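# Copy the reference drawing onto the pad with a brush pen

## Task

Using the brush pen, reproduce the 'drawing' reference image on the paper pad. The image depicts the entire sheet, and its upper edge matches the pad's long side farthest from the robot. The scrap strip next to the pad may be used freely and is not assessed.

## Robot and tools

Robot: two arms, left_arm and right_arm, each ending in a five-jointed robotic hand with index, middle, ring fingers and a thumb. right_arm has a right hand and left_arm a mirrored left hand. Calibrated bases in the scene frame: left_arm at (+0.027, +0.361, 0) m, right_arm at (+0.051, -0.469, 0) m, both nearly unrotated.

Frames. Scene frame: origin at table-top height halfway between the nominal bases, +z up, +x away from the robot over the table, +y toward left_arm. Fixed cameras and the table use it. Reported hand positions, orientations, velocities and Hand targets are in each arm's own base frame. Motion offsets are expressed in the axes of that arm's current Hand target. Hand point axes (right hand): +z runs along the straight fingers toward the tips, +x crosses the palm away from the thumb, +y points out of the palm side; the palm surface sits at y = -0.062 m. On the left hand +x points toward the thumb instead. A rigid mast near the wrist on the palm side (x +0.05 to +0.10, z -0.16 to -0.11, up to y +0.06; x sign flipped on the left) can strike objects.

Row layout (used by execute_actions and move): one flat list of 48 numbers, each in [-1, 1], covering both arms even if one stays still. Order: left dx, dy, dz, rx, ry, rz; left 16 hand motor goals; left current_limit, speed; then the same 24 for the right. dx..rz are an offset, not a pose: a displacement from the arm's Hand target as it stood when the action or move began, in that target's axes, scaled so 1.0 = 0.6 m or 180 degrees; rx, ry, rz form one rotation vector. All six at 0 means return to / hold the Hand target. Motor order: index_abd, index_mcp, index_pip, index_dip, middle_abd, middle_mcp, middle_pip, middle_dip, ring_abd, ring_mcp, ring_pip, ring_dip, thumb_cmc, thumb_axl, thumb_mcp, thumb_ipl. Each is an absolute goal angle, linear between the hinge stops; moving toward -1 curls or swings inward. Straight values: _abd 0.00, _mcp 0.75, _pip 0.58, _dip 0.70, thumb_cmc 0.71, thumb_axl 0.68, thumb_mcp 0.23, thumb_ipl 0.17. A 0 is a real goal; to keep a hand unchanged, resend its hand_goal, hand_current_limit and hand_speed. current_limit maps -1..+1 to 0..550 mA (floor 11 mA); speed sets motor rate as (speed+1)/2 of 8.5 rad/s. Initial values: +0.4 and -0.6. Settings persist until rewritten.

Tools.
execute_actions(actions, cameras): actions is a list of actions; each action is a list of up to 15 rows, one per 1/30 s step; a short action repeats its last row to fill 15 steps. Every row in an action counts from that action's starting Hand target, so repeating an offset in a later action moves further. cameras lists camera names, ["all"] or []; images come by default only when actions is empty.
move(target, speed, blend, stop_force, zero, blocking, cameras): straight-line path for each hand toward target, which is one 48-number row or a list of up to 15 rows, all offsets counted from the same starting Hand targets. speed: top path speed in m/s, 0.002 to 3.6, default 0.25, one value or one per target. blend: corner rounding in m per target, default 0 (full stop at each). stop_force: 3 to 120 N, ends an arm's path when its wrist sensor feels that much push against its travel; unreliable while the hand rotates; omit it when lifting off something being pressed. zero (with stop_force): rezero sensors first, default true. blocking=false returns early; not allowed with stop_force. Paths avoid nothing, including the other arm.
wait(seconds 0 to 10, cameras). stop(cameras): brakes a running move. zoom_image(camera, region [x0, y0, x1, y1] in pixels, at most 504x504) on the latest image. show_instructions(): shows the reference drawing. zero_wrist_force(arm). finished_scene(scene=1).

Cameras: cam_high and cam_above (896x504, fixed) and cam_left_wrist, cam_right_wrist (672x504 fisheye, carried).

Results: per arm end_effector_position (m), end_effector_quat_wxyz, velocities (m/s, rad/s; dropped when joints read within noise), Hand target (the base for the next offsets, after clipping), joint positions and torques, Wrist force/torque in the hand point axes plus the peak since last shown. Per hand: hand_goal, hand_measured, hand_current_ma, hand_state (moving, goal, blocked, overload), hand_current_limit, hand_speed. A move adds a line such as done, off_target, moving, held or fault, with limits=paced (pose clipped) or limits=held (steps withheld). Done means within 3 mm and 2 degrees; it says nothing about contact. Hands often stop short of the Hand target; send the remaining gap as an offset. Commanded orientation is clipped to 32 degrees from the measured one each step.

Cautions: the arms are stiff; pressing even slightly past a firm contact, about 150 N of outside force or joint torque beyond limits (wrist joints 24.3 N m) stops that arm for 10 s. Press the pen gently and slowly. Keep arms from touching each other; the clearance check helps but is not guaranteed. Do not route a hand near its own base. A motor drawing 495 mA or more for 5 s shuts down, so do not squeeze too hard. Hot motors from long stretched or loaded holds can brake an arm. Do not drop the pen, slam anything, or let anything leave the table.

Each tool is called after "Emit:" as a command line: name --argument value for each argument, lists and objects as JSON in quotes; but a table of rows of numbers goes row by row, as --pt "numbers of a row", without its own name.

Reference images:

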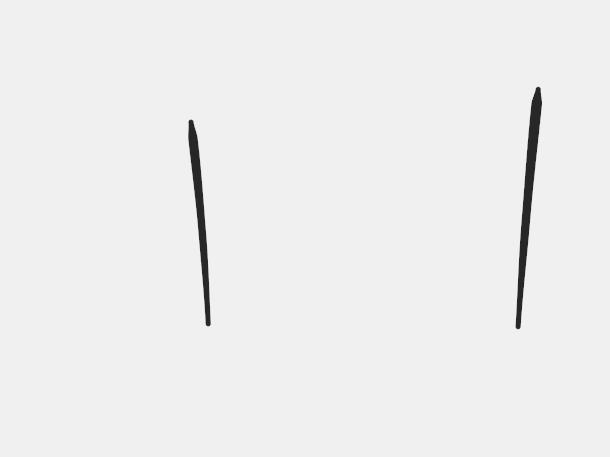

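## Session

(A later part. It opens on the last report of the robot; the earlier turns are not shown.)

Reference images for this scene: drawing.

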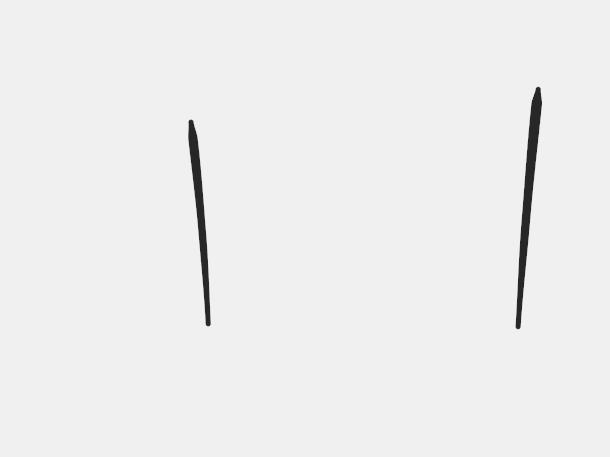

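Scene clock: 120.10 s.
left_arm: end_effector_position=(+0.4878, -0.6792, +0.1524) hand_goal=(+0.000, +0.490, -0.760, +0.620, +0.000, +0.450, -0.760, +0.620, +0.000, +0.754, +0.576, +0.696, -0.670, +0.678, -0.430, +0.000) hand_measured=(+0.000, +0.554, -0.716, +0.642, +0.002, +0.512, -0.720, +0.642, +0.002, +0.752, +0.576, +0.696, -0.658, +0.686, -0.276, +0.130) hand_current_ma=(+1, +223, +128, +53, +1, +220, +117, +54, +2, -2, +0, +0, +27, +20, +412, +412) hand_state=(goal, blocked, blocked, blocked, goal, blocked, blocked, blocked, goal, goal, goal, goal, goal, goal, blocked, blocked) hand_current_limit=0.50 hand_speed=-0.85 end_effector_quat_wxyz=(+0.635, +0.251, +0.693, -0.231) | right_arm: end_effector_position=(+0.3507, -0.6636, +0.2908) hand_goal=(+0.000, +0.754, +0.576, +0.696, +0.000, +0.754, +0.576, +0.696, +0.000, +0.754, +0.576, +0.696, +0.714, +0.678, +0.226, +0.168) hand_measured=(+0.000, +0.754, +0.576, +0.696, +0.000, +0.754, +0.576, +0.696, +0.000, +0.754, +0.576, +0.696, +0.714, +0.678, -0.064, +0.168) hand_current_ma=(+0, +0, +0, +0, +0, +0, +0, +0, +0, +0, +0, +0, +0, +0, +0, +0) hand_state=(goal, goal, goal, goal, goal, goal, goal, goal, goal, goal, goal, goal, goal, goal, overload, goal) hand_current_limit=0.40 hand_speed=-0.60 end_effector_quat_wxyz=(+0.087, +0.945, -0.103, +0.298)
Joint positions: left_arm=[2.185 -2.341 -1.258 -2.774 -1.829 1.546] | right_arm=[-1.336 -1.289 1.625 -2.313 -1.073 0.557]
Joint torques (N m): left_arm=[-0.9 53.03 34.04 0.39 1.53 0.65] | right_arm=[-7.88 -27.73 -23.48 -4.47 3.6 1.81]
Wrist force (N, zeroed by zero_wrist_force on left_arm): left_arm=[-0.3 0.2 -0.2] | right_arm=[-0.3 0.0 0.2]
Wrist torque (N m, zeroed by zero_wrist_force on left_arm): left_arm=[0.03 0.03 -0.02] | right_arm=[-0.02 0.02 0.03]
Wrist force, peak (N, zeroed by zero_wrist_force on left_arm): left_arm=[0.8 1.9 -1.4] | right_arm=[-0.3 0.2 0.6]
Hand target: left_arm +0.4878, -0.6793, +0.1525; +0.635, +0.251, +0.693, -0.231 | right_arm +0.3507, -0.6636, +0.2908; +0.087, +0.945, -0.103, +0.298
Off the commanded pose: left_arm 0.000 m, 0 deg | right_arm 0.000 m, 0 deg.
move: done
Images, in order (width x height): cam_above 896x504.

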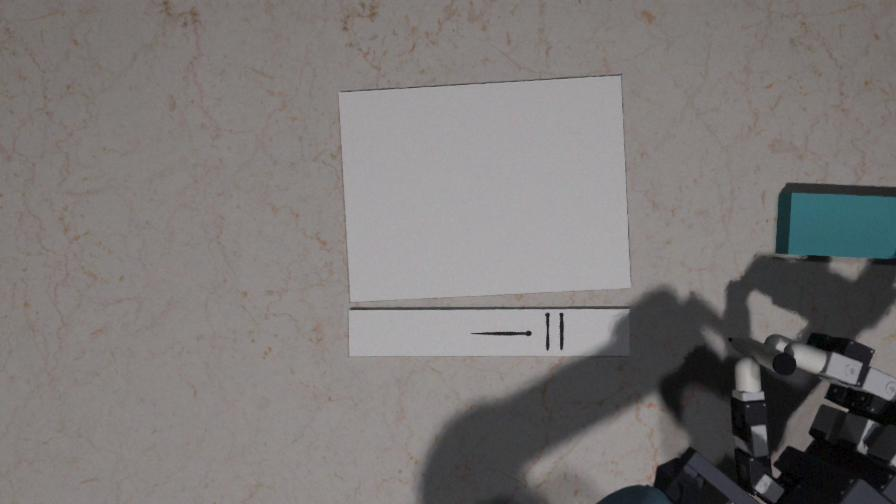

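Emit:
move --target '[0.0752,0.2160,-0.1234,0,0,0,0,0.49,-0.76,0.62,0,0.45,-0.76,0.62,0,0.754,0.576,0.696,-0.671,0.678,-0.43,0.0,0.5,-0.85,0,0,0,0,0,0,0,0.754,0.576,0.696,0,0.754,0.576,0.696,0,0.754,0.576,0.696,0.714,0.678,0.226,0.168,0.4,-0.6]'

Emit:
move --pt "0.0106 -0.0064 -0.0068 0 0 0 0 0.49 -0.76 0.62 0 0.45 -0.76 0.62 0 0.754 0.576 0.696 -0.671 0.678 -0.43 0.0 0.5 -0.85 0 0 0 0 0 0 0 0.754 0.576 0.696 0 0.754 0.576 0.696 0 0.754 0.576 0.696 0.714 0.678 0.226 0.168 0.4 -0.6" --pt "0.0147 -0.0446 -0.0529 0 0 0 0 0.49 -0.76 0.62 0 0.45 -0.76 0.62 0 0.754 0.576 0.696 -0.671 0.678 -0.43 0.0 0.5 -0.85 0 0 0 0 0 0 0 0.754 0.576 0.696 0 0.754 0.576 0.696 0 0.754 0.576 0.696 0.714 0.678 0.226 0.168 0.4 -0.6" --pt "0.0021 -0.0510 -0.0617 0 0 0 0 0.49 -0.76 0.62 0 0.45 -0.76 0.62 0 0.754 0.576 0.696 -0.671 0.678 -0.43 0.0 0.5 -0.85 0 0 0 0 0 0 0 0.754 0.576 0.696 0 0.754 0.576 0.696 0 0.754 0.576 0.696 0.714 0.678 0.226 0.168 0.4 -0.6" --speed '[0.02,0.02,0.05]' --blend '[0.002,0.002,0]' --blocking false

Emit:
wait --seconds 0.15

Emit:
wait --seconds 0.15

Emit:
wait --seconds 0.15

Emit:
wait --seconds 0.15

Emit:
wait --seconds 0.15

Emit:
wait --seconds 0.15

Emit:
wait --seconds 0.15

Emit:
wait --seconds 0.15

Emit:
wait --seconds 0.15

Emit:
wait --seconds 0.15

Emit:
wait --seconds 0.15

Emit:
wait --seconds 0.15

Emit:
wait --seconds 2

Scene clock: 124.43 s.
left_arm: end_effector_position=(+0.5114, -0.5301, +0.1139) hand_goal=(+0.000, +0.490, -0.760, +0.620, +0.000, +0.450, -0.760, +0.620, +0.000, +0.754, +0.576, +0.696, -0.670, +0.678, -0.430, +0.000) hand_measured=(+0.000, +0.554, -0.716, +0.642, +0.002, +0.512, -0.720, +0.642, +0.002, +0.754, +0.576, +0.696, -0.658, +0.686, -0.276, +0.130) hand_current_ma=(+1, +223, +128, +53, +1, +220, +117, +54, +2, -1, +0, +0, +27, +20, +413, +413) hand_state=(goal, blocked, blocked, blocked, goal, blocked, blocked, blocked, goal, goal, goal, goal, goal, goal, blocked, blocked) hand_current_limit=0.50 hand_speed=-0.85 end_effector_quat_wxyz=(+0.635, +0.251, +0.693, -0.231) | right_arm: end_effector_position=(+0.3507, -0.6636, +0.2908) hand_goal=(+0.000, +0.754, +0.576, +0.696, +0.000, +0.754, +0.576, +0.696, +0.000, +0.754, +0.576, +0.696, +0.714, +0.678, +0.226, +0.168) hand_measured=(+0.000, +0.754, +0.576, +0.696, +0.000, +0.754, +0.576, +0.696, +0.000, +0.754, +0.576, +0.696, +0.714, +0.678, -0.064, +0.168) hand_current_ma=(+0, +0, +0, +0, +0, +0, +0, +0, +0, +0, +0, +0, +0, +0, +0, +0) hand_state=(goal, goal, goal, goal, goal, goal, goal, goal, goal, goal, goal, goal, goal, goal, overload, goal) hand_current_limit=0.40 hand_speed=-0.60 end_effector_quat_wxyz=(+0.087, +0.945, -0.103, +0.298)
Joint positions: left_arm=[2.386 -2.148 -1.728 -2.495 -1.629 1.564] | right_arm=[-1.336 -1.289 1.625 -2.313 -1.073 0.557]
Joint torques (N m): left_arm=[6.21 34.46 4.97 3.15 1.04 -1.02] | right_arm=[-8.21 -28.6 -22.74 -4.48 3.52 1.65]
Wrist force (N, zeroed by zero_wrist_force on left_arm): left_arm=[0.3 0.3 0.2] | right_arm=[-0.2 -0.3 0.1]
Wrist torque (N m, zeroed by zero_wrist_force on left_arm): left_arm=[0.03 -0.02 -0.18] | right_arm=[-0.05 0.02 0.03]
Wrist force, peak (N, zeroed by zero_wrist_force on left_arm): left_arm=[0.8 2.5 -1.0] | right_arm=[-0.5 -0.3 0.6]
Hand target: left_arm +0.5114, -0.5301, +0.1137; +0.635, +0.251, +0.693, -0.231 | right_arm +0.3507, -0.6636, +0.2908; +0.087, +0.945, -0.103, +0.298
Off the commanded pose: left_arm 0.000 m, 0 deg | right_arm 0.000 m, 0 deg.
move: done

Scene clock: 124.93 s.
left_arm: end_effector_position=(+0.5052, -0.5300, +0.1080) hand_goal=(+0.000, +0.490, -0.760, +0.620, +0.000, +0.450, -0.760, +0.620, +0.000, +0.754, +0.576, +0.696, -0.670, +0.678, -0.430, +0.000) hand_measured=(+0.000, +0.554, -0.716, +0.642, +0.002, +0.512, -0.720, +0.642, +0.002, +0.754, +0.576, +0.696, -0.658, +0.686, -0.276, +0.130) hand_current_ma=(+1, +223, +128, +53, +1, +220, +117, +54, +2, -1, +0, +0, +27, +20, +412, +412) hand_state=(goal, blocked, blocked, blocked, goal, blocked, blocked, blocked, goal, goal, goal, goal, goal, goal, blocked, blocked) hand_current_limit=0.50 hand_speed=-0.85 end_effector_quat_wxyz=(+0.635, +0.251, +0.693, -0.231) end_effector_velocity=(-0.017, -0.001, -0.009) end_effector_angular_velocity=(+0.002, +0.001, -0.001) | right_arm: end_effector_position=(+0.3507, -0.6636, +0.2908) hand_goal=(+0.000, +0.754, +0.576, +0.696, +0.000, +0.754, +0.576, +0.696, +0.000, +0.754, +0.576, +0.696, +0.714, +0.678, +0.226, +0.168) hand_measured=(+0.000, +0.754, +0.576, +0.696, +0.000, +0.754, +0.576, +0.696, +0.000, +0.754, +0.576, +0.696, +0.714, +0.678, -0.064, +0.168) hand_current_ma=(+0, +0, +0, +0, +0, +0, +0, +0, +0, +0, +0, +0, +0, +0, +0, +0) hand_state=(goal, goal, goal, goal, goal, goal, goal, goal, goal, goal, goal, goal, goal, goal, overload, goal) hand_current_limit=0.40 hand_speed=-0.60 end_effector_quat_wxyz=(+0.087, +0.945, -0.103, +0.298)
Joint positions: left_arm=[2.378 -2.151 -1.742 -2.477 -1.637 1.563] | right_arm=[-1.336 -1.289 1.625 -2.313 -1.073 0.557]
Joint velocities: left_arm=[-0.023 0 -0.031 0.029 -0.023 -0.002] | right_arm=[within noise]
Joint torques (N m): left_arm=[-9.27 45.29 6.2 3.98 -2.31 -1.56] | right_arm=[-8.55 -28.12 -22.88 -4.57 3.62 1.59]
Wrist force (N, zeroed by zero_wrist_force on left_arm): left_arm=[0.3 0.5 0.1] | right_arm=[-0.1 0.2 0.3]
Wrist torque (N m, zeroed by zero_wrist_force on left_arm): left_arm=[0.06 -0.04 0.04] | right_arm=[0.00 -0.01 0.05]
Wrist force, peak (N, zeroed by zero_wrist_force on left_arm): left_arm=[0.3 0.8 0.0] | right_arm=[-0.4 0.0 0.3]
Hand target: left_arm +0.5040, -0.5300, +0.1078; +0.635, +0.251, +0.693, -0.231 | right_arm +0.3507, -0.6636, +0.2908; +0.087, +0.945, -0.103, +0.298
Off the commanded pose: left_arm 0.043 m, 0 deg | right_arm 0.000 m, 0 deg.
move: running; path passed 0 of 3 targets

Scene clock: 125.10 s.
left_arm: end_effector_position=(+0.5020, -0.5300, +0.1075) hand_goal=(+0.000, +0.490, -0.760, +0.620, +0.000, +0.450, -0.760, +0.620, +0.000, +0.754, +0.576, +0.696, -0.670, +0.678, -0.430, +0.000) hand_measured=(+0.000, +0.554, -0.716, +0.642, +0.002, +0.512, -0.720, +0.642, +0.002, +0.754, +0.576, +0.696, -0.658, +0.686, -0.276, +0.130) hand_current_ma=(+1, +223, +128, +53, +1, +220, +117, +54, +2, -1, +0, +0, +27, +20, +413, +413) hand_state=(goal, blocked, blocked, blocked, goal, blocked, blocked, blocked, goal, goal, goal, goal, goal, goal, blocked, blocked) hand_current_limit=0.50 hand_speed=-0.85 end_effector_quat_wxyz=(+0.635, +0.251, +0.693, -0.231) end_effector_velocity=(-0.020, +0.000, +0.002) end_effector_angular_velocity=(+0.000, -0.002, +0.000) | right_arm: end_effector_position=(+0.3507, -0.6636, +0.2908) hand_goal=(+0.000, +0.754, +0.576, +0.696, +0.000, +0.754, +0.576, +0.696, +0.000, +0.754, +0.576, +0.696, +0.714, +0.678, +0.226, +0.168) hand_measured=(+0.000, +0.754, +0.576, +0.696, +0.000, +0.754, +0.576, +0.696, +0.000, +0.754, +0.576, +0.696, +0.714, +0.678, -0.064, +0.168) hand_current_ma=(+0, +0, +0, +0, +0, +0, +0, +0, +0, +0, +0, +0, +0, +0, +0, +0) hand_state=(goal, goal, goal, goal, goal, goal, goal, goal, goal, goal, goal, goal, goal, goal, overload, goal) hand_current_limit=0.40 hand_speed=-0.60 end_effector_quat_wxyz=(+0.087, +0.945, -0.103, +0.298)
Joint positions: left_arm=[2.374 -2.149 -1.748 -2.474 -1.641 1.563] | right_arm=[-1.336 -1.289 1.625 -2.313 -1.073 0.557]
Joint velocities: left_arm=[-0.027 0.022 -0.034 0.014 -0.027 -0.002] | right_arm=[within noise]
Joint torques (N m): left_arm=[-8.33 57.36 5.05 4.1 -1.9 -1.52] | right_arm=[-9.38 -27.65 -22.82 -4.51 3.53 1.64]
Wrist force (N, zeroed by zero_wrist_force on left_arm): left_arm=[-0.2 0.4 0.2] | right_arm=[-0.2 -0.1 0.3]
Wrist torque (N m, zeroed by zero_wrist_force on left_arm): left_arm=[0.04 0.03 -0.01] | right_arm=[-0.04 0.01 0.02]
Wrist force, peak (N, zeroed by zero_wrist_force on left_arm): left_arm=[0.5 0.6 0.1] | right_arm=[-0.4 -0.3 0.1]
Hand target: left_arm +0.5007, -0.5300, +0.1078; +0.635, +0.251, +0.693, -0.231 | right_arm +0.3507, -0.6636, +0.2908; +0.087, +0.945, -0.103, +0.298
Off the commanded pose: left_arm 0.039 m, 0 deg | right_arm 0.000 m, 0 deg.
earlier move: running; path passed 1 of 3 targets
wait: 0.17 s; no rest

Scene clock: 125.27 s.
left_arm: end_effector_position=(+0.4986, -0.5300, +0.1077) hand_goal=(+0.000, +0.490, -0.760, +0.620, +0.000, +0.450, -0.760, +0.620, +0.000, +0.754, +0.576, +0.696, -0.670, +0.678, -0.430, +0.000) hand_measured=(+0.000, +0.554, -0.716, +0.642, +0.002, +0.512, -0.720, +0.642, +0.002, +0.754, +0.576, +0.696, -0.658, +0.686, -0.276, +0.130) hand_current_ma=(+1, +223, +128, +53, +1, +220, +117, +54, +2, -1, +0, +0, +27, +20, +412, +412) hand_state=(goal, blocked, blocked, blocked, goal, blocked, blocked, blocked, goal, goal, goal, goal, goal, goal, blocked, blocked) hand_current_limit=0.50 hand_speed=-0.85 end_effector_quat_wxyz=(+0.635, +0.251, +0.693, -0.231) end_effector_velocity=(-0.020, +0.000, +0.001) end_effector_angular_velocity=(+0.000, -0.001, +0.000) | right_arm: end_effector_position=(+0.3507, -0.6636, +0.2908) hand_goal=(+0.000, +0.754, +0.576, +0.696, +0.000, +0.754, +0.576, +0.696, +0.000, +0.754, +0.576, +0.696, +0.714, +0.678, +0.226, +0.168) hand_measured=(+0.000, +0.754, +0.576, +0.696, +0.000, +0.754, +0.576, +0.696, +0.000, +0.754, +0.576, +0.696, +0.714, +0.678, -0.064, +0.168) hand_current_ma=(+0, +0, +0, +0, +0, +0, +0, +0, +0, +0, +0, +0, +0, +0, +0, +0) hand_state=(goal, goal, goal, goal, goal, goal, goal, goal, goal, goal, goal, goal, goal, goal, overload, goal) hand_current_limit=0.40 hand_speed=-0.60 end_effector_quat_wxyz=(+0.087, +0.945, -0.103, +0.298)
Joint positions: left_arm=[2.369 -2.146 -1.753 -2.472 -1.646 1.562] | right_arm=[-1.336 -1.289 1.625 -2.313 -1.073 0.557]
Joint velocities: left_arm=[-0.027 0.019 -0.033 0.015 -0.026 -0.002] | right_arm=[within noise]
Joint torques (N m): left_arm=[-8.76 61.17 5.35 3.97 -2.12 -1.74] | right_arm=[-7.07 -27.47 -23.19 -4.69 3.4 1.89]
Wrist force (N, zeroed by zero_wrist_force on left_arm): left_arm=[0.1 0.6 0.1] | right_arm=[-0.2 0.1 0.3]
Wrist torque (N m, zeroed by zero_wrist_force on left_arm): left_arm=[0.07 0.00 0.01] | right_arm=[-0.03 0.01 0.03]
Wrist force, peak (N, zeroed by zero_wrist_force on left_arm): left_arm=[0.1 0.6 0.1] | right_arm=[-0.3 -0.3 0.3]
Hand target: left_arm +0.4974, -0.5300, +0.1078; +0.635, +0.251, +0.693, -0.231 | right_arm +0.3507, -0.6636, +0.2908; +0.087, +0.945, -0.103, +0.298
Off the commanded pose: left_arm 0.036 m, 0 deg | right_arm 0.000 m, 0 deg.
earlier move: running; path passed 1 of 3 targets
wait: 0.17 s; no rest

Scene clock: 125.43 s.
left_arm: end_effector_position=(+0.4955, -0.5300, +0.1077) hand_goal=(+0.000, +0.490, -0.760, +0.620, +0.000, +0.450, -0.760, +0.620, +0.000, +0.754, +0.576, +0.696, -0.670, +0.678, -0.430, +0.000) hand_measured=(+0.000, +0.554, -0.716, +0.642, +0.002, +0.512, -0.720, +0.642, +0.002, +0.754, +0.576, +0.696, -0.658, +0.686, -0.276, +0.130) hand_current_ma=(+1, +223, +128, +53, +1, +220, +117, +54, +2, -1, +0, +0, +27, +20, +412, +413) hand_state=(goal, blocked, blocked, blocked, goal, blocked, blocked, blocked, goal, goal, goal, goal, goal, goal, blocked, blocked) hand_current_limit=0.50 hand_speed=-0.85 end_effector_quat_wxyz=(+0.635, +0.251, +0.693, -0.231) end_effector_velocity=(-0.019, +0.000, +0.000) end_effector_angular_velocity=(-0.001, +0.001, +0.001) | right_arm: end_effector_position=(+0.3507, -0.6636, +0.2908) hand_goal=(+0.000, +0.754, +0.576, +0.696, +0.000, +0.754, +0.576, +0.696, +0.000, +0.754, +0.576, +0.696, +0.714, +0.678, +0.226, +0.168) hand_measured=(+0.000, +0.754, +0.576, +0.696, +0.000, +0.754, +0.576, +0.696, +0.000, +0.754, +0.576, +0.696, +0.714, +0.678, -0.064, +0.168) hand_current_ma=(+0, +0, +0, +0, +0, +0, +0, +0, +0, +0, +0, +0, +0, +0, +0, +0) hand_state=(goal, goal, goal, goal, goal, goal, goal, goal, goal, goal, goal, goal, goal, goal, overload, goal) hand_current_limit=0.40 hand_speed=-0.60 end_effector_quat_wxyz=(+0.087, +0.945, -0.103, +0.298)
Joint positions: left_arm=[2.365 -2.143 -1.759 -2.469 -1.65 1.562] | right_arm=[-1.336 -1.289 1.625 -2.313 -1.073 0.557]
Joint velocities: left_arm=[-0.027 0.018 -0.033 0.014 -0.027 -0.004] | right_arm=[within noise]
Joint torques (N m): left_arm=[-6.29 59.19 5.52 3.73 -1.95 -1.72] | right_arm=[-8.69 -28.95 -23.33 -4.6 3.34 1.53]
Wrist force (N, zeroed by zero_wrist_force on left_arm): left_arm=[0.1 0.4 0.2] | right_arm=[-0.3 0.0 0.2]
Wrist torque (N m, zeroed by zero_wrist_force on left_arm): left_arm=[0.04 0.00 0.01] | right_arm=[-0.02 0.03 0.02]
Wrist force, peak (N, zeroed by zero_wrist_force on left_arm): left_arm=[0.0 0.6 0.2] | right_arm=[-0.4 -0.2 0.1]
Hand target: left_arm +0.4941, -0.5300, +0.1078; +0.635, +0.251, +0.693, -0.231 | right_arm +0.3507, -0.6636, +0.2908; +0.087, +0.945, -0.103, +0.298
Off the commanded pose: left_arm 0.033 m, 0 deg | right_arm 0.000 m, 0 deg.
earlier move: running; path passed 1 of 3 targets
wait: 0.17 s; no rest

Scene clock: 125.60 s.
left_arm: end_effector_position=(+0.4921, -0.5300, +0.1077) hand_goal=(+0.000, +0.490, -0.760, +0.620, +0.000, +0.450, -0.760, +0.620, +0.000, +0.754, +0.576, +0.696, -0.670, +0.678, -0.430, +0.000) hand_measured=(+0.000, +0.554, -0.716, +0.642, +0.002, +0.512, -0.720, +0.642, +0.002, +0.754, +0.576, +0.696, -0.658, +0.686, -0.276, +0.130) hand_current_ma=(+1, +223, +128, +53, +1, +220, +117, +54, +2, -1, +0, +0, +27, +20, +412, +413) hand_state=(goal, blocked, blocked, blocked, goal, blocked, blocked, blocked, goal, goal, goal, goal, goal, goal, blocked, blocked) hand_current_limit=0.50 hand_speed=-0.85 end_effector_quat_wxyz=(+0.635, +0.251, +0.693, -0.231) end_effector_velocity=(-0.020, +0.001, -0.001) end_effector_angular_velocity=(+0.002, +0.000, +0.000) | right_arm: end_effector_position=(+0.3507, -0.6636, +0.2908) hand_goal=(+0.000, +0.754, +0.576, +0.696, +0.000, +0.754, +0.576, +0.696, +0.000, +0.754, +0.576, +0.696, +0.714, +0.678, +0.226, +0.168) hand_measured=(+0.000, +0.754, +0.576, +0.696, +0.000, +0.754, +0.576, +0.696, +0.000, +0.754, +0.576, +0.696, +0.714, +0.678, -0.064, +0.168) hand_current_ma=(+0, +0, +0, +0, +0, +0, +0, +0, +0, +0, +0, +0, +0, +0, +0, +0) hand_state=(goal, goal, goal, goal, goal, goal, goal, goal, goal, goal, goal, goal, goal, goal, overload, goal) hand_current_limit=0.40 hand_speed=-0.60 end_effector_quat_wxyz=(+0.087, +0.945, -0.103, +0.298)
Joint positions: left_arm=[2.36 -2.139 -1.764 -2.467 -1.655 1.562] | right_arm=[-1.336 -1.289 1.625 -2.313 -1.073 0.557]
Joint velocities: left_arm=[-0.027 0.018 -0.034 0.014 -0.027 -0.001] | right_arm=[within noise]
Joint torques (N m): left_arm=[-7.11 59.03 5.15 3.85 -2.19 -1.72] | right_arm=[-8.88 -28.26 -21.91 -4.54 3.43 1.57]
Wrist force (N, zeroed by zero_wrist_force on left_arm): left_arm=[0.1 0.5 0.2] | right_arm=[-0.3 0.1 0.3]
Wrist torque (N m, zeroed by zero_wrist_force on left_arm): left_arm=[0.06 0.01 0.00] | right_arm=[-0.03 0.03 0.03]
Wrist force, peak (N, zeroed by zero_wrist_force on left_arm): left_arm=[0.0 0.6 0.1] | right_arm=[-0.3 -0.2 0.6]
Hand target: left_arm +0.4909, -0.5299, +0.1078; +0.635, +0.251, +0.693, -0.231 | right_arm +0.3507, -0.6636, +0.2908; +0.087, +0.945, -0.103, +0.298
Off the commanded pose: left_arm 0.030 m, 0 deg | right_arm 0.000 m, 0 deg.
earlier move: running; path passed 1 of 3 targets
wait: 0.17 s; no rest

Scene clock: 125.77 s.
left_arm: end_effector_position=(+0.4888, -0.5299, +0.1078) hand_goal=(+0.000, +0.490, -0.760, +0.620, +0.000, +0.450, -0.760, +0.620, +0.000, +0.754, +0.576, +0.696, -0.670, +0.678, -0.430, +0.000) hand_measured=(+0.000, +0.554, -0.716, +0.642, +0.002, +0.512, -0.720, +0.642, +0.002, +0.754, +0.576, +0.696, -0.658, +0.686, -0.276, +0.130) hand_current_ma=(+1, +223, +128, +53, +1, +220, +117, +54, +2, -1, +0, +0, +27, +20, +413, +413) hand_state=(goal, blocked, blocked, blocked, goal, blocked, blocked, blocked, goal, goal, goal, goal, goal, goal, blocked, blocked) hand_current_limit=0.50 hand_speed=-0.85 end_effector_quat_wxyz=(+0.635, +0.251, +0.693, -0.231) end_effector_velocity=(-0.020, +0.000, +0.000) end_effector_angular_velocity=(-0.001, +0.001, +0.000) | right_arm: end_effector_position=(+0.3507, -0.6636, +0.2908) hand_goal=(+0.000, +0.754, +0.576, +0.696, +0.000, +0.754, +0.576, +0.696, +0.000, +0.754, +0.576, +0.696, +0.714, +0.678, +0.226, +0.168) hand_measured=(+0.000, +0.754, +0.576, +0.696, +0.000, +0.754, +0.576, +0.696, +0.000, +0.754, +0.576, +0.696, +0.714, +0.678, -0.064, +0.168) hand_current_ma=(+0, +0, +0, +0, +0, +0, +0, +0, +0, +0, +0, +0, +0, +0, +0, +0) hand_state=(goal, goal, goal, goal, goal, goal, goal, goal, goal, goal, goal, goal, goal, goal, overload, goal) hand_current_limit=0.40 hand_speed=-0.60 end_effector_quat_wxyz=(+0.087, +0.945, -0.103, +0.298)
Joint positions: left_arm=[2.355 -2.136 -1.77 -2.465 -1.659 1.561] | right_arm=[-1.336 -1.289 1.625 -2.313 -1.073 0.557]
Joint velocities: left_arm=[-0.028 0.018 -0.033 0.014 -0.028 -0.003] | right_arm=[within noise]
Joint torques (N m): left_arm=[-6.56 58.67 6.13 3.7 -1.95 -1.51] | right_arm=[-8.02 -28.23 -22.14 -4.59 3.59 1.61]
Wrist force (N, zeroed by zero_wrist_force on left_arm): left_arm=[0.1 0.5 0.4] | right_arm=[-0.2 -0.1 0.1]
Wrist torque (N m, zeroed by zero_wrist_force on left_arm): left_arm=[0.03 0.01 0.01] | right_arm=[-0.03 0.03 0.03]
Wrist force, peak (N, zeroed by zero_wrist_force on left_arm): left_arm=[0.1 0.5 0.4] | right_arm=[-0.4 -0.2 0.3]
Hand target: left_arm +0.4876, -0.5299, +0.1078; +0.635, +0.251, +0.693, -0.231 | right_arm +0.3507, -0.6636, +0.2908; +0.087, +0.945, -0.103, +0.298
Off the commanded pose: left_arm 0.027 m, 0 deg | right_arm 0.000 m, 0 deg.
earlier move: running; path passed 1 of 3 targets
wait: 0.17 s; no rest

Scene clock: 125.93 s.
left_arm: end_effector_position=(+0.4855, -0.5299, +0.1078) hand_goal=(+0.000, +0.490, -0.760, +0.620, +0.000, +0.450, -0.760, +0.620, +0.000, +0.754, +0.576, +0.696, -0.670, +0.678, -0.430, +0.000) hand_measured=(+0.000, +0.554, -0.716, +0.642, +0.002, +0.512, -0.720, +0.642, +0.002, +0.754, +0.576, +0.696, -0.658, +0.686, -0.276, +0.130) hand_current_ma=(+1, +223, +128, +53, +1, +220, +117, +54, +2, -1, +0, +0, +27, +20, +412, +413) hand_state=(goal, blocked, blocked, blocked, goal, blocked, blocked, blocked, goal, goal, goal, goal, goal, goal, blocked, blocked) hand_current_limit=0.50 hand_speed=-0.85 end_effector_quat_wxyz=(+0.635, +0.251, +0.693, -0.231) end_effector_velocity=(-0.020, +0.001, -0.001) end_effector_angular_velocity=(+0.001, +0.001, +0.000) | right_arm: end_effector_position=(+0.3507, -0.6636, +0.2908) hand_goal=(+0.000, +0.754, +0.576, +0.696, +0.000, +0.754, +0.576, +0.696, +0.000, +0.754, +0.576, +0.696, +0.714, +0.678, +0.226, +0.168) hand_measured=(+0.000, +0.754, +0.576, +0.696, +0.000, +0.754, +0.576, +0.696, +0.000, +0.754, +0.576, +0.696, +0.714, +0.678, -0.064, +0.168) hand_current_ma=(+0, +0, +0, +0, +0, +0, +0, +0, +0, +0, +0, +0, +0, +0, +0, +0) hand_state=(goal, goal, goal, goal, goal, goal, goal, goal, goal, goal, goal, goal, goal, goal, overload, goal) hand_current_limit=0.40 hand_speed=-0.60 end_effector_quat_wxyz=(+0.087, +0.945, -0.103, +0.298)
Joint positions: left_arm=[2.351 -2.133 -1.775 -2.462 -1.664 1.561] | right_arm=[-1.336 -1.289 1.625 -2.313 -1.073 0.557]
Joint velocities: left_arm=[-0.028 0.018 -0.034 0.014 -0.028 -0.002] | right_arm=[within noise]
Joint torques (N m): left_arm=[-8.46 58.26 5.01 3.73 -1.77 -1.45] | right_arm=[-7.68 -29.24 -22.09 -4.59 3.51 1.84]
Wrist force (N, zeroed by zero_wrist_force on left_arm): left_arm=[-0.1 0.6 0.3] | right_arm=[-0.3 0.0 0.4]
Wrist torque (N m, zeroed by zero_wrist_force on left_arm): left_arm=[0.05 0.03 -0.01] | right_arm=[-0.05 0.02 0.02]
Wrist force, peak (N, zeroed by zero_wrist_force on left_arm): left_arm=[-0.1 0.6 0.3] | right_arm=[-0.3 0.0 0.4]
Hand target: left_arm +0.4843, -0.5299, +0.1078; +0.635, +0.251, +0.693, -0.231 | right_arm +0.3507, -0.6636, +0.2908; +0.087, +0.945, -0.103, +0.298
Off the commanded pose: left_arm 0.024 m, 0 deg | right_arm 0.000 m, 0 deg.
earlier move: running; path passed 1 of 3 targets
wait: 0.17 s; no rest

Scene clock: 126.10 s.
left_arm: end_effector_position=(+0.4822, -0.5299, +0.1078) hand_goal=(+0.000, +0.490, -0.760, +0.620, +0.000, +0.450, -0.760, +0.620, +0.000, +0.754, +0.576, +0.696, -0.670, +0.678, -0.430, +0.000) hand_measured=(+0.000, +0.554, -0.716, +0.642, +0.002, +0.512, -0.720, +0.642, +0.002, +0.754, +0.576, +0.696, -0.658, +0.686, -0.276, +0.130) hand_current_ma=(+1, +223, +128, +53, +1, +220, +117, +54, +2, -1, +0, +0, +27, +20, +412, +413) hand_state=(goal, blocked, blocked, blocked, goal, blocked, blocked, blocked, goal, goal, goal, goal, goal, goal, blocked, blocked) hand_current_limit=0.50 hand_speed=-0.85 end_effector_quat_wxyz=(+0.635, +0.251, +0.693, -0.231) end_effector_velocity=(-0.020, +0.001, +0.000) end_effector_angular_velocity=(+0.001, +0.000, +0.000) | right_arm: end_effector_position=(+0.3507, -0.6636, +0.2908) hand_goal=(+0.000, +0.754, +0.576, +0.696, +0.000, +0.754, +0.576, +0.696, +0.000, +0.754, +0.576, +0.696, +0.714, +0.678, +0.226, +0.168) hand_measured=(+0.000, +0.754, +0.576, +0.696, +0.000, +0.754, +0.576, +0.696, +0.000, +0.754, +0.576, +0.696, +0.714, +0.678, -0.064, +0.168) hand_current_ma=(+0, +0, +0, +0, +0, +0, +0, +0, +0, +0, +0, +0, +0, +0, +0, +0) hand_state=(goal, goal, goal, goal, goal, goal, goal, goal, goal, goal, goal, goal, goal, goal, overload, goal) hand_current_limit=0.40 hand_speed=-0.60 end_effector_quat_wxyz=(+0.087, +0.945, -0.103, +0.298)
Joint positions: left_arm=[2.346 -2.13 -1.78 -2.46 -1.669 1.56] | right_arm=[-1.336 -1.289 1.625 -2.313 -1.073 0.557]
Joint velocities: left_arm=[-0.027 0.018 -0.032 0.014 -0.028 -0.002] | right_arm=[within noise]
Joint torques (N m): left_arm=[-6.04 58.53 7.15 3.77 -1.92 -1.75] | right_arm=[-7.84 -28.78 -22.1 -4.5 3.57 1.71]
Wrist force (N, zeroed by zero_wrist_force on left_arm): left_arm=[0.2 0.3 0.1] | right_arm=[-0.1 -0.2 0.3]
Wrist torque (N m, zeroed by zero_wrist_force on left_arm): left_arm=[0.02 -0.02 0.02] | right_arm=[-0.05 0.00 0.03]
Wrist force, peak (N, zeroed by zero_wrist_force on left_arm): left_arm=[0.2 0.3 0.3] | right_arm=[0.0 0.3 0.5]
Hand target: left_arm +0.4810, -0.5299, +0.1078; +0.635, +0.251, +0.693, -0.231 | right_arm +0.3507, -0.6636, +0.2908; +0.087, +0.945, -0.103, +0.298
Off the commanded pose: left_arm 0.020 m, 0 deg | right_arm 0.000 m, 0 deg.
earlier move: running; path passed 1 of 3 targets
wait: 0.17 s; no rest

Scene clock: 126.27 s.
left_arm: end_effector_position=(+0.4789, -0.5299, +0.1078) hand_goal=(+0.000, +0.490, -0.760, +0.620, +0.000, +0.450, -0.760, +0.620, +0.000, +0.754, +0.576, +0.696, -0.670, +0.678, -0.430, +0.000) hand_measured=(+0.000, +0.554, -0.716, +0.642, +0.002, +0.512, -0.720, +0.642, +0.002, +0.754, +0.576, +0.696, -0.658, +0.686, -0.276, +0.130) hand_current_ma=(+1, +223, +128, +53, +1, +220, +117, +54, +2, -1, +0, +0, +27, +20, +413, +413) hand_state=(goal, blocked, blocked, blocked, goal, blocked, blocked, blocked, goal, goal, goal, goal, goal, goal, blocked, blocked) hand_current_limit=0.50 hand_speed=-0.85 end_effector_quat_wxyz=(+0.635, +0.251, +0.693, -0.231) end_effector_velocity=(-0.020, +0.001, -0.001) end_effector_angular_velocity=(+0.001, +0.001, +0.000) | right_arm: end_effector_position=(+0.3507, -0.6636, +0.2908) hand_goal=(+0.000, +0.754, +0.576, +0.696, +0.000, +0.754, +0.576, +0.696, +0.000, +0.754, +0.576, +0.696, +0.714, +0.678, +0.226, +0.168) hand_measured=(+0.000, +0.754, +0.576, +0.696, +0.000, +0.754, +0.576, +0.696, +0.000, +0.754, +0.576, +0.696, +0.714, +0.678, -0.064, +0.168) hand_current_ma=(+0, +0, +0, +0, +0, +0, +0, +0, +0, +0, +0, +0, +0, +0, +0, +0) hand_state=(goal, goal, goal, goal, goal, goal, goal, goal, goal, goal, goal, goal, goal, goal, overload, goal) hand_current_limit=0.40 hand_speed=-0.60 end_effector_quat_wxyz=(+0.087, +0.945, -0.103, +0.298)
Joint positions: left_arm=[2.341 -2.128 -1.786 -2.458 -1.674 1.56] | right_arm=[-1.336 -1.289 1.625 -2.313 -1.073 0.557]
Joint velocities: left_arm=[-0.028 0.018 -0.033 0.013 -0.028 -0.002] | right_arm=[within noise]
Joint torques (N m): left_arm=[-7.48 58.41 4.42 3.66 -1.88 -1.33] | right_arm=[-8.05 -27.59 -22.38 -4.56 3.46 1.75]
Wrist force (N, zeroed by zero_wrist_force on left_arm): left_arm=[-0.2 0.4 0.3] | right_arm=[-0.2 -0.1 0.4]
Wrist torque (N m, zeroed by zero_wrist_force on left_arm): left_arm=[0.02 0.05 -0.02] | right_arm=[-0.06 0.02 0.03]
Wrist force, peak (N, zeroed by zero_wrist_force on left_arm): left_arm=[0.0 0.5 0.3] | right_arm=[-0.5 0.1 0.3]
Hand target: left_arm +0.4777, -0.5299, +0.1078; +0.635, +0.251, +0.693, -0.231 | right_arm +0.3507, -0.6636, +0.2908; +0.087, +0.945, -0.103, +0.298
Off the commanded pose: left_arm 0.017 m, 0 deg | right_arm 0.000 m, 0 deg.
earlier move: running; path passed 1 of 3 targets
wait: 0.17 s; no rest

Scene clock: 126.43 s.
left_arm: end_effector_position=(+0.4757, -0.5298, +0.1078) hand_goal=(+0.000, +0.490, -0.760, +0.620, +0.000, +0.450, -0.760, +0.620, +0.000, +0.754, +0.576, +0.696, -0.670, +0.678, -0.430, +0.000) hand_measured=(+0.000, +0.554, -0.716, +0.642, +0.002, +0.512, -0.720, +0.642, +0.002, +0.754, +0.576, +0.696, -0.658, +0.686, -0.276, +0.130) hand_current_ma=(+1, +223, +128, +53, +1, +220, +117, +54, +2, -1, +0, +0, +27, +20, +412, +413) hand_state=(goal, blocked, blocked, blocked, goal, blocked, blocked, blocked, goal, goal, goal, goal, goal, goal, blocked, blocked) hand_current_limit=0.50 hand_speed=-0.85 end_effector_quat_wxyz=(+0.635, +0.251, +0.693, -0.231) end_effector_velocity=(-0.020, +0.000, +0.000) end_effector_angular_velocity=(-0.001, +0.000, -0.001) | right_arm: end_effector_position=(+0.3507, -0.6636, +0.2908) hand_goal=(+0.000, +0.754, +0.576, +0.696, +0.000, +0.754, +0.576, +0.696, +0.000, +0.754, +0.576, +0.696, +0.714, +0.678, +0.226, +0.168) hand_measured=(+0.000, +0.754, +0.576, +0.696, +0.000, +0.754, +0.576, +0.696, +0.000, +0.754, +0.576, +0.696, +0.714, +0.678, -0.064, +0.168) hand_current_ma=(+0, +0, +0, +0, +0, +0, +0, +0, +0, +0, +0, +0, +0, +0, +0, +0) hand_state=(goal, goal, goal, goal, goal, goal, goal, goal, goal, goal, goal, goal, goal, goal, overload, goal) hand_current_limit=0.40 hand_speed=-0.60 end_effector_quat_wxyz=(+0.087, +0.945, -0.103, +0.298)
Joint positions: left_arm=[2.337 -2.125 -1.791 -2.455 -1.678 1.56] | right_arm=[-1.336 -1.289 1.625 -2.313 -1.073 0.557]
Joint velocities: left_arm=[-0.029 0.017 -0.03 0.014 -0.028 -0.003] | right_arm=[within noise]
Joint torques (N m): left_arm=[-6.6 58.17 4.64 3.76 -2.25 -1.45] | right_arm=[-7.48 -28.49 -21.97 -4.46 3.56 1.63]
Wrist force (N, zeroed by zero_wrist_force on left_arm): left_arm=[-0.2 0.2 0.1] | right_arm=[-0.4 -0.2 0.3]
Wrist torque (N m, zeroed by zero_wrist_force on left_arm): left_arm=[0.01 0.04 -0.01] | right_arm=[-0.05 0.03 0.01]
Wrist force, peak (N, zeroed by zero_wrist_force on left_arm): left_arm=[0.0 0.4 0.3] | right_arm=[-0.4 -0.2 0.3]
Hand target: left_arm +0.4744, -0.5298, +0.1078; +0.635, +0.251, +0.693, -0.231 | right_arm +0.3507, -0.6636, +0.2908; +0.087, +0.945, -0.103, +0.298
Off the commanded pose: left_arm 0.015 m, 0 deg | right_arm 0.000 m, 0 deg.
earlier move: running; path passed 1 of 3 targets
wait: 0.17 s; no rest

Scene clock: 126.60 s.
left_arm: end_effector_position=(+0.4724, -0.5298, +0.1078) hand_goal=(+0.000, +0.490, -0.760, +0.620, +0.000, +0.450, -0.760, +0.620, +0.000, +0.754, +0.576, +0.696, -0.670, +0.678, -0.430, +0.000) hand_measured=(+0.000, +0.554, -0.716, +0.642, +0.002, +0.512, -0.720, +0.642, +0.002, +0.754, +0.576, +0.696, -0.658, +0.686, -0.276, +0.130) hand_current_ma=(+1, +223, +128, +53, +1, +220, +117, +54, +2, -1, +0, +0, +27, +20, +412, +413) hand_state=(goal, blocked, blocked, blocked, goal, blocked, blocked, blocked, goal, goal, goal, goal, goal, goal, blocked, blocked) hand_current_limit=0.50 hand_speed=-0.85 end_effector_quat_wxyz=(+0.635, +0.251, +0.693, -0.231) end_effector_velocity=(-0.021, +0.000, -0.001) end_effector_angular_velocity=(+0.000, +0.001, -0.001) | right_arm: end_effector_position=(+0.3507, -0.6636, +0.2908) hand_goal=(+0.000, +0.754, +0.576, +0.696, +0.000, +0.754, +0.576, +0.696, +0.000, +0.754, +0.576, +0.696, +0.714, +0.678, +0.226, +0.168) hand_measured=(+0.000, +0.754, +0.576, +0.696, +0.000, +0.754, +0.576, +0.696, +0.000, +0.754, +0.576, +0.696, +0.714, +0.678, -0.064, +0.168) hand_current_ma=(+0, +0, +0, +0, +0, +0, +0, +0, +0, +0, +0, +0, +0, +0, +0, +0) hand_state=(goal, goal, goal, goal, goal, goal, goal, goal, goal, goal, goal, goal, goal, goal, overload, goal) hand_current_limit=0.40 hand_speed=-0.60 end_effector_quat_wxyz=(+0.087, +0.945, -0.103, +0.298)
Joint positions: left_arm=[2.332 -2.122 -1.796 -2.453 -1.683 1.559] | right_arm=[-1.336 -1.289 1.625 -2.313 -1.073 0.557]
Joint velocities: left_arm=[-0.029 0.017 -0.032 0.013 -0.028 -0.003] | right_arm=[within noise]
Joint torques (N m): left_arm=[-7.29 57.63 5.18 3.67 -1.67 -1.51] | right_arm=[-8.75 -28.77 -22.38 -4.67 3.63 1.81]
Wrist force (N, zeroed by zero_wrist_force on left_arm): left_arm=[-0.2 0.3 0.3] | right_arm=[-0.2 0.0 0.2]
Wrist torque (N m, zeroed by zero_wrist_force on left_arm): left_arm=[0.00 0.04 -0.01] | right_arm=[-0.02 0.01 0.03]
Wrist force, peak (N, zeroed by zero_wrist_force on left_arm): left_arm=[0.0 0.5 0.2] | right_arm=[-0.4 -0.1 0.4]
Hand target: left_arm +0.4711, -0.5298, +0.1078; +0.635, +0.251, +0.693, -0.231 | right_arm +0.3507, -0.6636, +0.2908; +0.087, +0.945, -0.103, +0.298
Off the commanded pose: left_arm 0.012 m, 0 deg | right_arm 0.000 m, 0 deg.
earlier move: running; path passed 1 of 3 targets
wait: 0.17 s; no rest

Scene clock: 126.77 s.
left_arm: end_effector_position=(+0.4689, -0.5298, +0.1085) hand_goal=(+0.000, +0.490, -0.760, +0.620, +0.000, +0.450, -0.760, +0.620, +0.000, +0.754, +0.576, +0.696, -0.670, +0.678, -0.430, +0.000) hand_measured=(+0.000, +0.554, -0.716, +0.642, +0.002, +0.512, -0.720, +0.642, +0.002, +0.754, +0.576, +0.696, -0.658, +0.686, -0.276, +0.130) hand_current_ma=(+1, +223, +128, +53, +1, +220, +117, +54, +2, -1, +0, +0, +27, +20, +413, +413) hand_state=(goal, blocked, blocked, blocked, goal, blocked, blocked, blocked, goal, goal, goal, goal, goal, goal, blocked, blocked) hand_current_limit=0.50 hand_speed=-0.85 end_effector_quat_wxyz=(+0.635, +0.251, +0.693, -0.231) end_effector_velocity=(-0.024, +0.001, +0.021) end_effector_angular_velocity=(-0.003, -0.002, +0.001) | right_arm: end_effector_position=(+0.3507, -0.6636, +0.2908) hand_goal=(+0.000, +0.754, +0.576, +0.696, +0.000, +0.754, +0.576, +0.696, +0.000, +0.754, +0.576, +0.696, +0.714, +0.678, +0.226, +0.168) hand_measured=(+0.000, +0.754, +0.576, +0.696, +0.000, +0.754, +0.576, +0.696, +0.000, +0.754, +0.576, +0.696, +0.714, +0.678, -0.064, +0.168) hand_current_ma=(+0, +0, +0, +0, +0, +0, +0, +0, +0, +0, +0, +0, +0, +0, +0, +0) hand_state=(goal, goal, goal, goal, goal, goal, goal, goal, goal, goal, goal, goal, goal, goal, overload, goal) hand_current_limit=0.40 hand_speed=-0.60 end_effector_quat_wxyz=(+0.087, +0.945, -0.103, +0.298)
Joint positions: left_arm=[2.327 -2.118 -1.801 -2.452 -1.688 1.559] | right_arm=[-1.336 -1.289 1.625 -2.313 -1.073 0.557]
Joint velocities: left_arm=[-0.035 0.056 -0.028 -0.024 -0.036 -0.004] | right_arm=[within noise]
Joint torques (N m): left_arm=[-7.98 59.64 5.21 -0.89 -1.93 -1.54] | right_arm=[-7.58 -27.96 -22.05 -4.49 3.65 1.79]
Wrist force (N, zeroed by zero_wrist_force on left_arm): left_arm=[0.3 0.3 0.4] | right_arm=[-0.2 0.1 0.2]
Wrist torque (N m, zeroed by zero_wrist_force on left_arm): left_arm=[0.00 0.00 0.02] | right_arm=[-0.02 0.01 0.04]
Wrist force, peak (N, zeroed by zero_wrist_force on left_arm): left_arm=[0.3 0.3 0.4] | right_arm=[-0.4 0.0 0.4]
Hand target: left_arm +0.4670, -0.5298, +0.1109; +0.635, +0.251, +0.693, -0.231 | right_arm +0.3507, -0.6636, +0.2908; +0.087, +0.945, -0.103, +0.298
Off the commanded pose: left_arm 0.009 m, 0 deg | right_arm 0.000 m, 0 deg.
earlier move: running; path passed 2 of 3 targets
wait: 0.17 s; no rest

Scene clock: 126.93 s.
left_arm: end_effector_position=(+0.4641, -0.5298, +0.1149) hand_goal=(+0.000, +0.490, -0.760, +0.620, +0.000, +0.450, -0.760, +0.620, +0.000, +0.754, +0.576, +0.696, -0.670, +0.678, -0.430, +0.000) hand_measured=(+0.000, +0.554, -0.716, +0.642, +0.002, +0.512, -0.720, +0.642, +0.002, +0.754, +0.576, +0.696, -0.658, +0.686, -0.276, +0.130) hand_current_ma=(+1, +223, +128, +53, +1, +220, +117, +54, +2, -1, +0, +0, +27, +20, +412, +412) hand_state=(goal, blocked, blocked, blocked, goal, blocked, blocked, blocked, goal, goal, goal, goal, goal, goal, blocked, blocked) hand_current_limit=0.50 hand_speed=-0.85 end_effector_quat_wxyz=(+0.635, +0.251, +0.693, -0.231) end_effector_velocity=(-0.025, +0.001, +0.035) end_effector_angular_velocity=(+0.000, +0.002, +0.001) | right_arm: end_effector_position=(+0.3507, -0.6636, +0.2908) hand_goal=(+0.000, +0.754, +0.576, +0.696, +0.000, +0.754, +0.576, +0.696, +0.000, +0.754, +0.576, +0.696, +0.714, +0.678, +0.226, +0.168) hand_measured=(+0.000, +0.754, +0.576, +0.696, +0.000, +0.754, +0.576, +0.696, +0.000, +0.754, +0.576, +0.696, +0.714, +0.678, -0.064, +0.168) hand_current_ma=(+0, +0, +0, +0, +0, +0, +0, +0, +0, +0, +0, +0, +0, +0, +0, +0) hand_state=(goal, goal, goal, goal, goal, goal, goal, goal, goal, goal, goal, goal, goal, goal, overload, goal) hand_current_limit=0.40 hand_speed=-0.60 end_effector_quat_wxyz=(+0.087, +0.945, -0.103, +0.298)
Joint positions: left_arm=[2.32 -2.103 -1.805 -2.464 -1.695 1.558] | right_arm=[-1.336 -1.289 1.625 -2.313 -1.073 0.557]
Joint velocities: left_arm=[-0.037 0.081 -0.018 -0.065 -0.037 -0.004] | right_arm=[within noise]
Joint torques (N m): left_arm=[-7.19 53.8 5.8 -0.09 -1.89 -1.83] | right_arm=[-7.71 -28.52 -22.08 -4.74 3.47 1.87]
Wrist force (N, zeroed by zero_wrist_force on left_arm): left_arm=[-0.2 0.1 -0.1] | right_arm=[0.0 -0.2 0.0]
Wrist torque (N m, zeroed by zero_wrist_force on left_arm): left_arm=[0.02 0.02 -0.01] | right_arm=[-0.04 0.01 0.03]
Wrist force, peak (N, zeroed by zero_wrist_force on left_arm): left_arm=[0.2 0.2 0.3] | right_arm=[-0.4 -0.2 0.1]
Hand target: left_arm +0.4634, -0.5298, +0.1158; +0.635, +0.251, +0.693, -0.231 | right_arm +0.3507, -0.6636, +0.2908; +0.087, +0.945, -0.103, +0.298
Off the commanded pose: left_arm 0.001 m, 0 deg | right_arm 0.000 m, 0 deg.
earlier move: running
wait: 0.17 s; no rest

Scene clock: 127.13 s.
left_arm: end_effector_position=(+0.4632, -0.5297, +0.1159) hand_goal=(+0.000, +0.490, -0.760, +0.620, +0.000, +0.450, -0.760, +0.620, +0.000, +0.754, +0.576, +0.696, -0.670, +0.678, -0.430, +0.000) hand_measured=(+0.000, +0.554, -0.716, +0.642, +0.002, +0.512, -0.720, +0.642, +0.002, +0.754, +0.576, +0.696, -0.658, +0.686, -0.276, +0.130) hand_current_ma=(+1, +223, +128, +53, +1, +220, +117, +54, +2, -1, +0, +0, +27, +20, +413, +412) hand_state=(goal, blocked, blocked, blocked, goal, blocked, blocked, blocked, goal, goal, goal, goal, goal, goal, blocked, blocked) hand_current_limit=0.50 hand_speed=-0.85 end_effector_quat_wxyz=(+0.635, +0.251, +0.693, -0.231) end_effector_velocity=(+0.002, +0.000, -0.004) end_effector_angular_velocity=(+0.001, +0.000, +0.000) | right_arm: end_effector_position=(+0.3507, -0.6636, +0.2908) hand_goal=(+0.000, +0.754, +0.576, +0.696, +0.000, +0.754, +0.576, +0.696, +0.000, +0.754, +0.576, +0.696, +0.714, +0.678, +0.226, +0.168) hand_measured=(+0.000, +0.754, +0.576, +0.696, +0.000, +0.754, +0.576, +0.696, +0.000, +0.754, +0.576, +0.696, +0.714, +0.678, -0.064, +0.168) hand_current_ma=(+0, +0, +0, +0, +0, +0, +0, +0, +0, +0, +0, +0, +0, +0, +0, +0) hand_state=(goal, goal, goal, goal, goal, goal, goal, goal, goal, goal, goal, goal, goal, goal, overload, goal) hand_current_limit=0.40 hand_speed=-0.60 end_effector_quat_wxyz=(+0.087, +0.945, -0.103, +0.298)
Joint positions: left_arm=[2.318 -2.1 -1.805 -2.466 -1.696 1.558] | right_arm=[-1.336 -1.289 1.625 -2.313 -1.073 0.557]
Joint velocities: left_arm=[0.003 -0.007 -0.001 0.007 0.004 0.001] | right_arm=[within noise]
Joint torques (N m): left_arm=[7.89 26.95 19.27 3.8 1.83 -1.14] | right_arm=[-7.69 -28.88 -21.08 -4.35 3.58 1.84]
Wrist force (N, zeroed by zero_wrist_force on left_arm): left_arm=[0.1 0.3 0.3] | right_arm=[-0.3 -0.1 0.2]
Wrist torque (N m, zeroed by zero_wrist_force on left_arm): left_arm=[0.00 0.00 0.01] | right_arm=[-0.04 0.04 0.02]
Wrist force, peak (N, zeroed by zero_wrist_force on left_arm): left_arm=[-0.7 -0.1 -0.1] | right_arm=[-0.4 0.1 0.2]
Hand target: left_arm +0.4634, -0.5298, +0.1158; +0.635, +0.251, +0.693, -0.231 | right_arm +0.3507, -0.6636, +0.2908; +0.087, +0.945, -0.103, +0.298
Off the commanded pose: left_arm 0.000 m, 0 deg | right_arm 0.000 m, 0 deg.
earlier move: done
wait: 0.20 of 2 s (the move ended)

Emit:
move --target '[-0.0773,-0.1649,0.1850,0,0,0,0,0.49,-0.76,0.62,0,0.45,-0.76,0.62,0,0.754,0.576,0.696,-0.671,0.678,-0.43,0.0,0.5,-0.85,0,0,0,0,0,0,0,0.754,0.576,0.696,0,0.754,0.576,0.696,0,0.754,0.576,0.696,0.714,0.678,0.226,0.168,0.4,-0.6]' --cameras '["cam_above"]'

Emit:
zoom_image --camera "cam_above" --region '[535, 305, 595, 355]'

Scene clock: 128.97 s.
left_arm: end_effector_position=(+0.4878, -0.6791, +0.1524) hand_goal=(+0.000, +0.490, -0.760, +0.620, +0.000, +0.450, -0.760, +0.620, +0.000, +0.754, +0.576, +0.696, -0.670, +0.678, -0.430, +0.000) hand_measured=(+0.000, +0.554, -0.716, +0.642, +0.002, +0.512, -0.720, +0.642, +0.002, +0.754, +0.576, +0.696, -0.658, +0.686, -0.276, +0.130) hand_current_ma=(+1, +223, +128, +53, +1, +220, +117, +54, +2, -1, +0, +0, +27, +20, +412, +413) hand_state=(goal, blocked, blocked, blocked, goal, blocked, blocked, blocked, goal, goal, goal, goal, goal, goal, blocked, blocked) hand_current_limit=0.50 hand_speed=-0.85 end_effector_quat_wxyz=(+0.635, +0.251, +0.693, -0.231) | right_arm: end_effector_position=(+0.3507, -0.6636, +0.2908) hand_goal=(+0.000, +0.754, +0.576, +0.696, +0.000, +0.754, +0.576, +0.696, +0.000, +0.754, +0.576, +0.696, +0.714, +0.678, +0.226, +0.168) hand_measured=(+0.000, +0.754, +0.576, +0.696, +0.000, +0.754, +0.576, +0.696, +0.000, +0.754, +0.576, +0.696, +0.714, +0.678, -0.064, +0.168) hand_current_ma=(+0, +0, +0, +0, +0, +0, +0, +0, +0, +0, +0, +0, +0, +0, +0, +0) hand_state=(goal, goal, goal, goal, goal, goal, goal, goal, goal, goal, goal, goal, goal, goal, overload, goal) hand_current_limit=0.40 hand_speed=-0.60 end_effector_quat_wxyz=(+0.087, +0.945, -0.103, +0.298)
Joint positions: left_arm=[2.185 -2.341 -1.259 -2.774 -1.829 1.546] | right_arm=[-1.336 -1.289 1.625 -2.313 -1.073 0.557]
Joint torques (N m): left_arm=[-0.38 54.13 33.17 0.38 1.7 0.65] | right_arm=[-8.18 -28.24 -21.25 -4.69 3.48 1.64]
Wrist force (N, zeroed by zero_wrist_force on left_arm): left_arm=[-0.2 0.3 -0.2] | right_arm=[-0.1 -0.2 0.4]
Wrist torque (N m, zeroed by zero_wrist_force on left_arm): left_arm=[0.04 0.03 -0.01] | right_arm=[-0.06 0.01 0.03]
Wrist force, peak (N, zeroed by zero_wrist_force on left_arm): left_arm=[0.6 2.1 -1.3] | right_arm=[-0.6 0.0 0.3]
Hand target: left_arm +0.4878, -0.6792, +0.1525; +0.635, +0.251, +0.693, -0.231 | right_arm +0.3507, -0.6636, +0.2908; +0.087, +0.945, -0.103, +0.298
Off the commanded pose: left_arm 0.000 m, 0 deg | right_arm 0.000 m, 0 deg.
move: done
Images, in order (width x height): cam_above 896x504.

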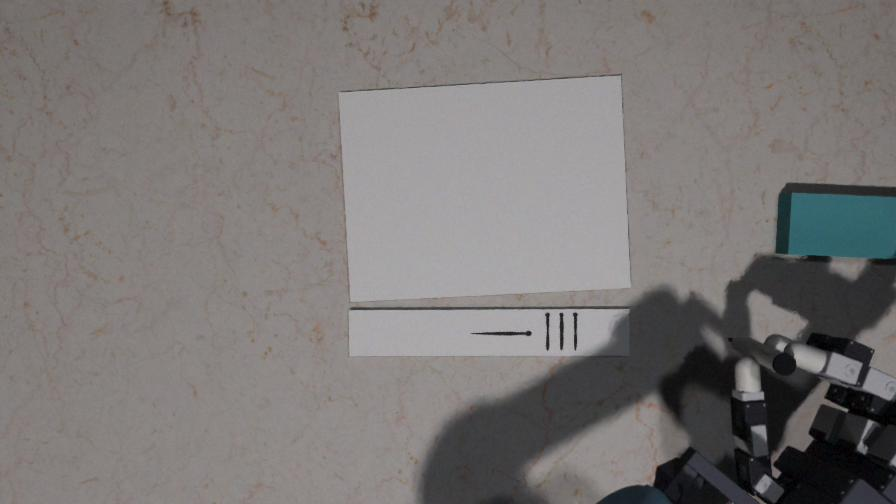

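Scaled by 8.400 from the camera's 896x504 image, which has a finer 1280x720 frame.

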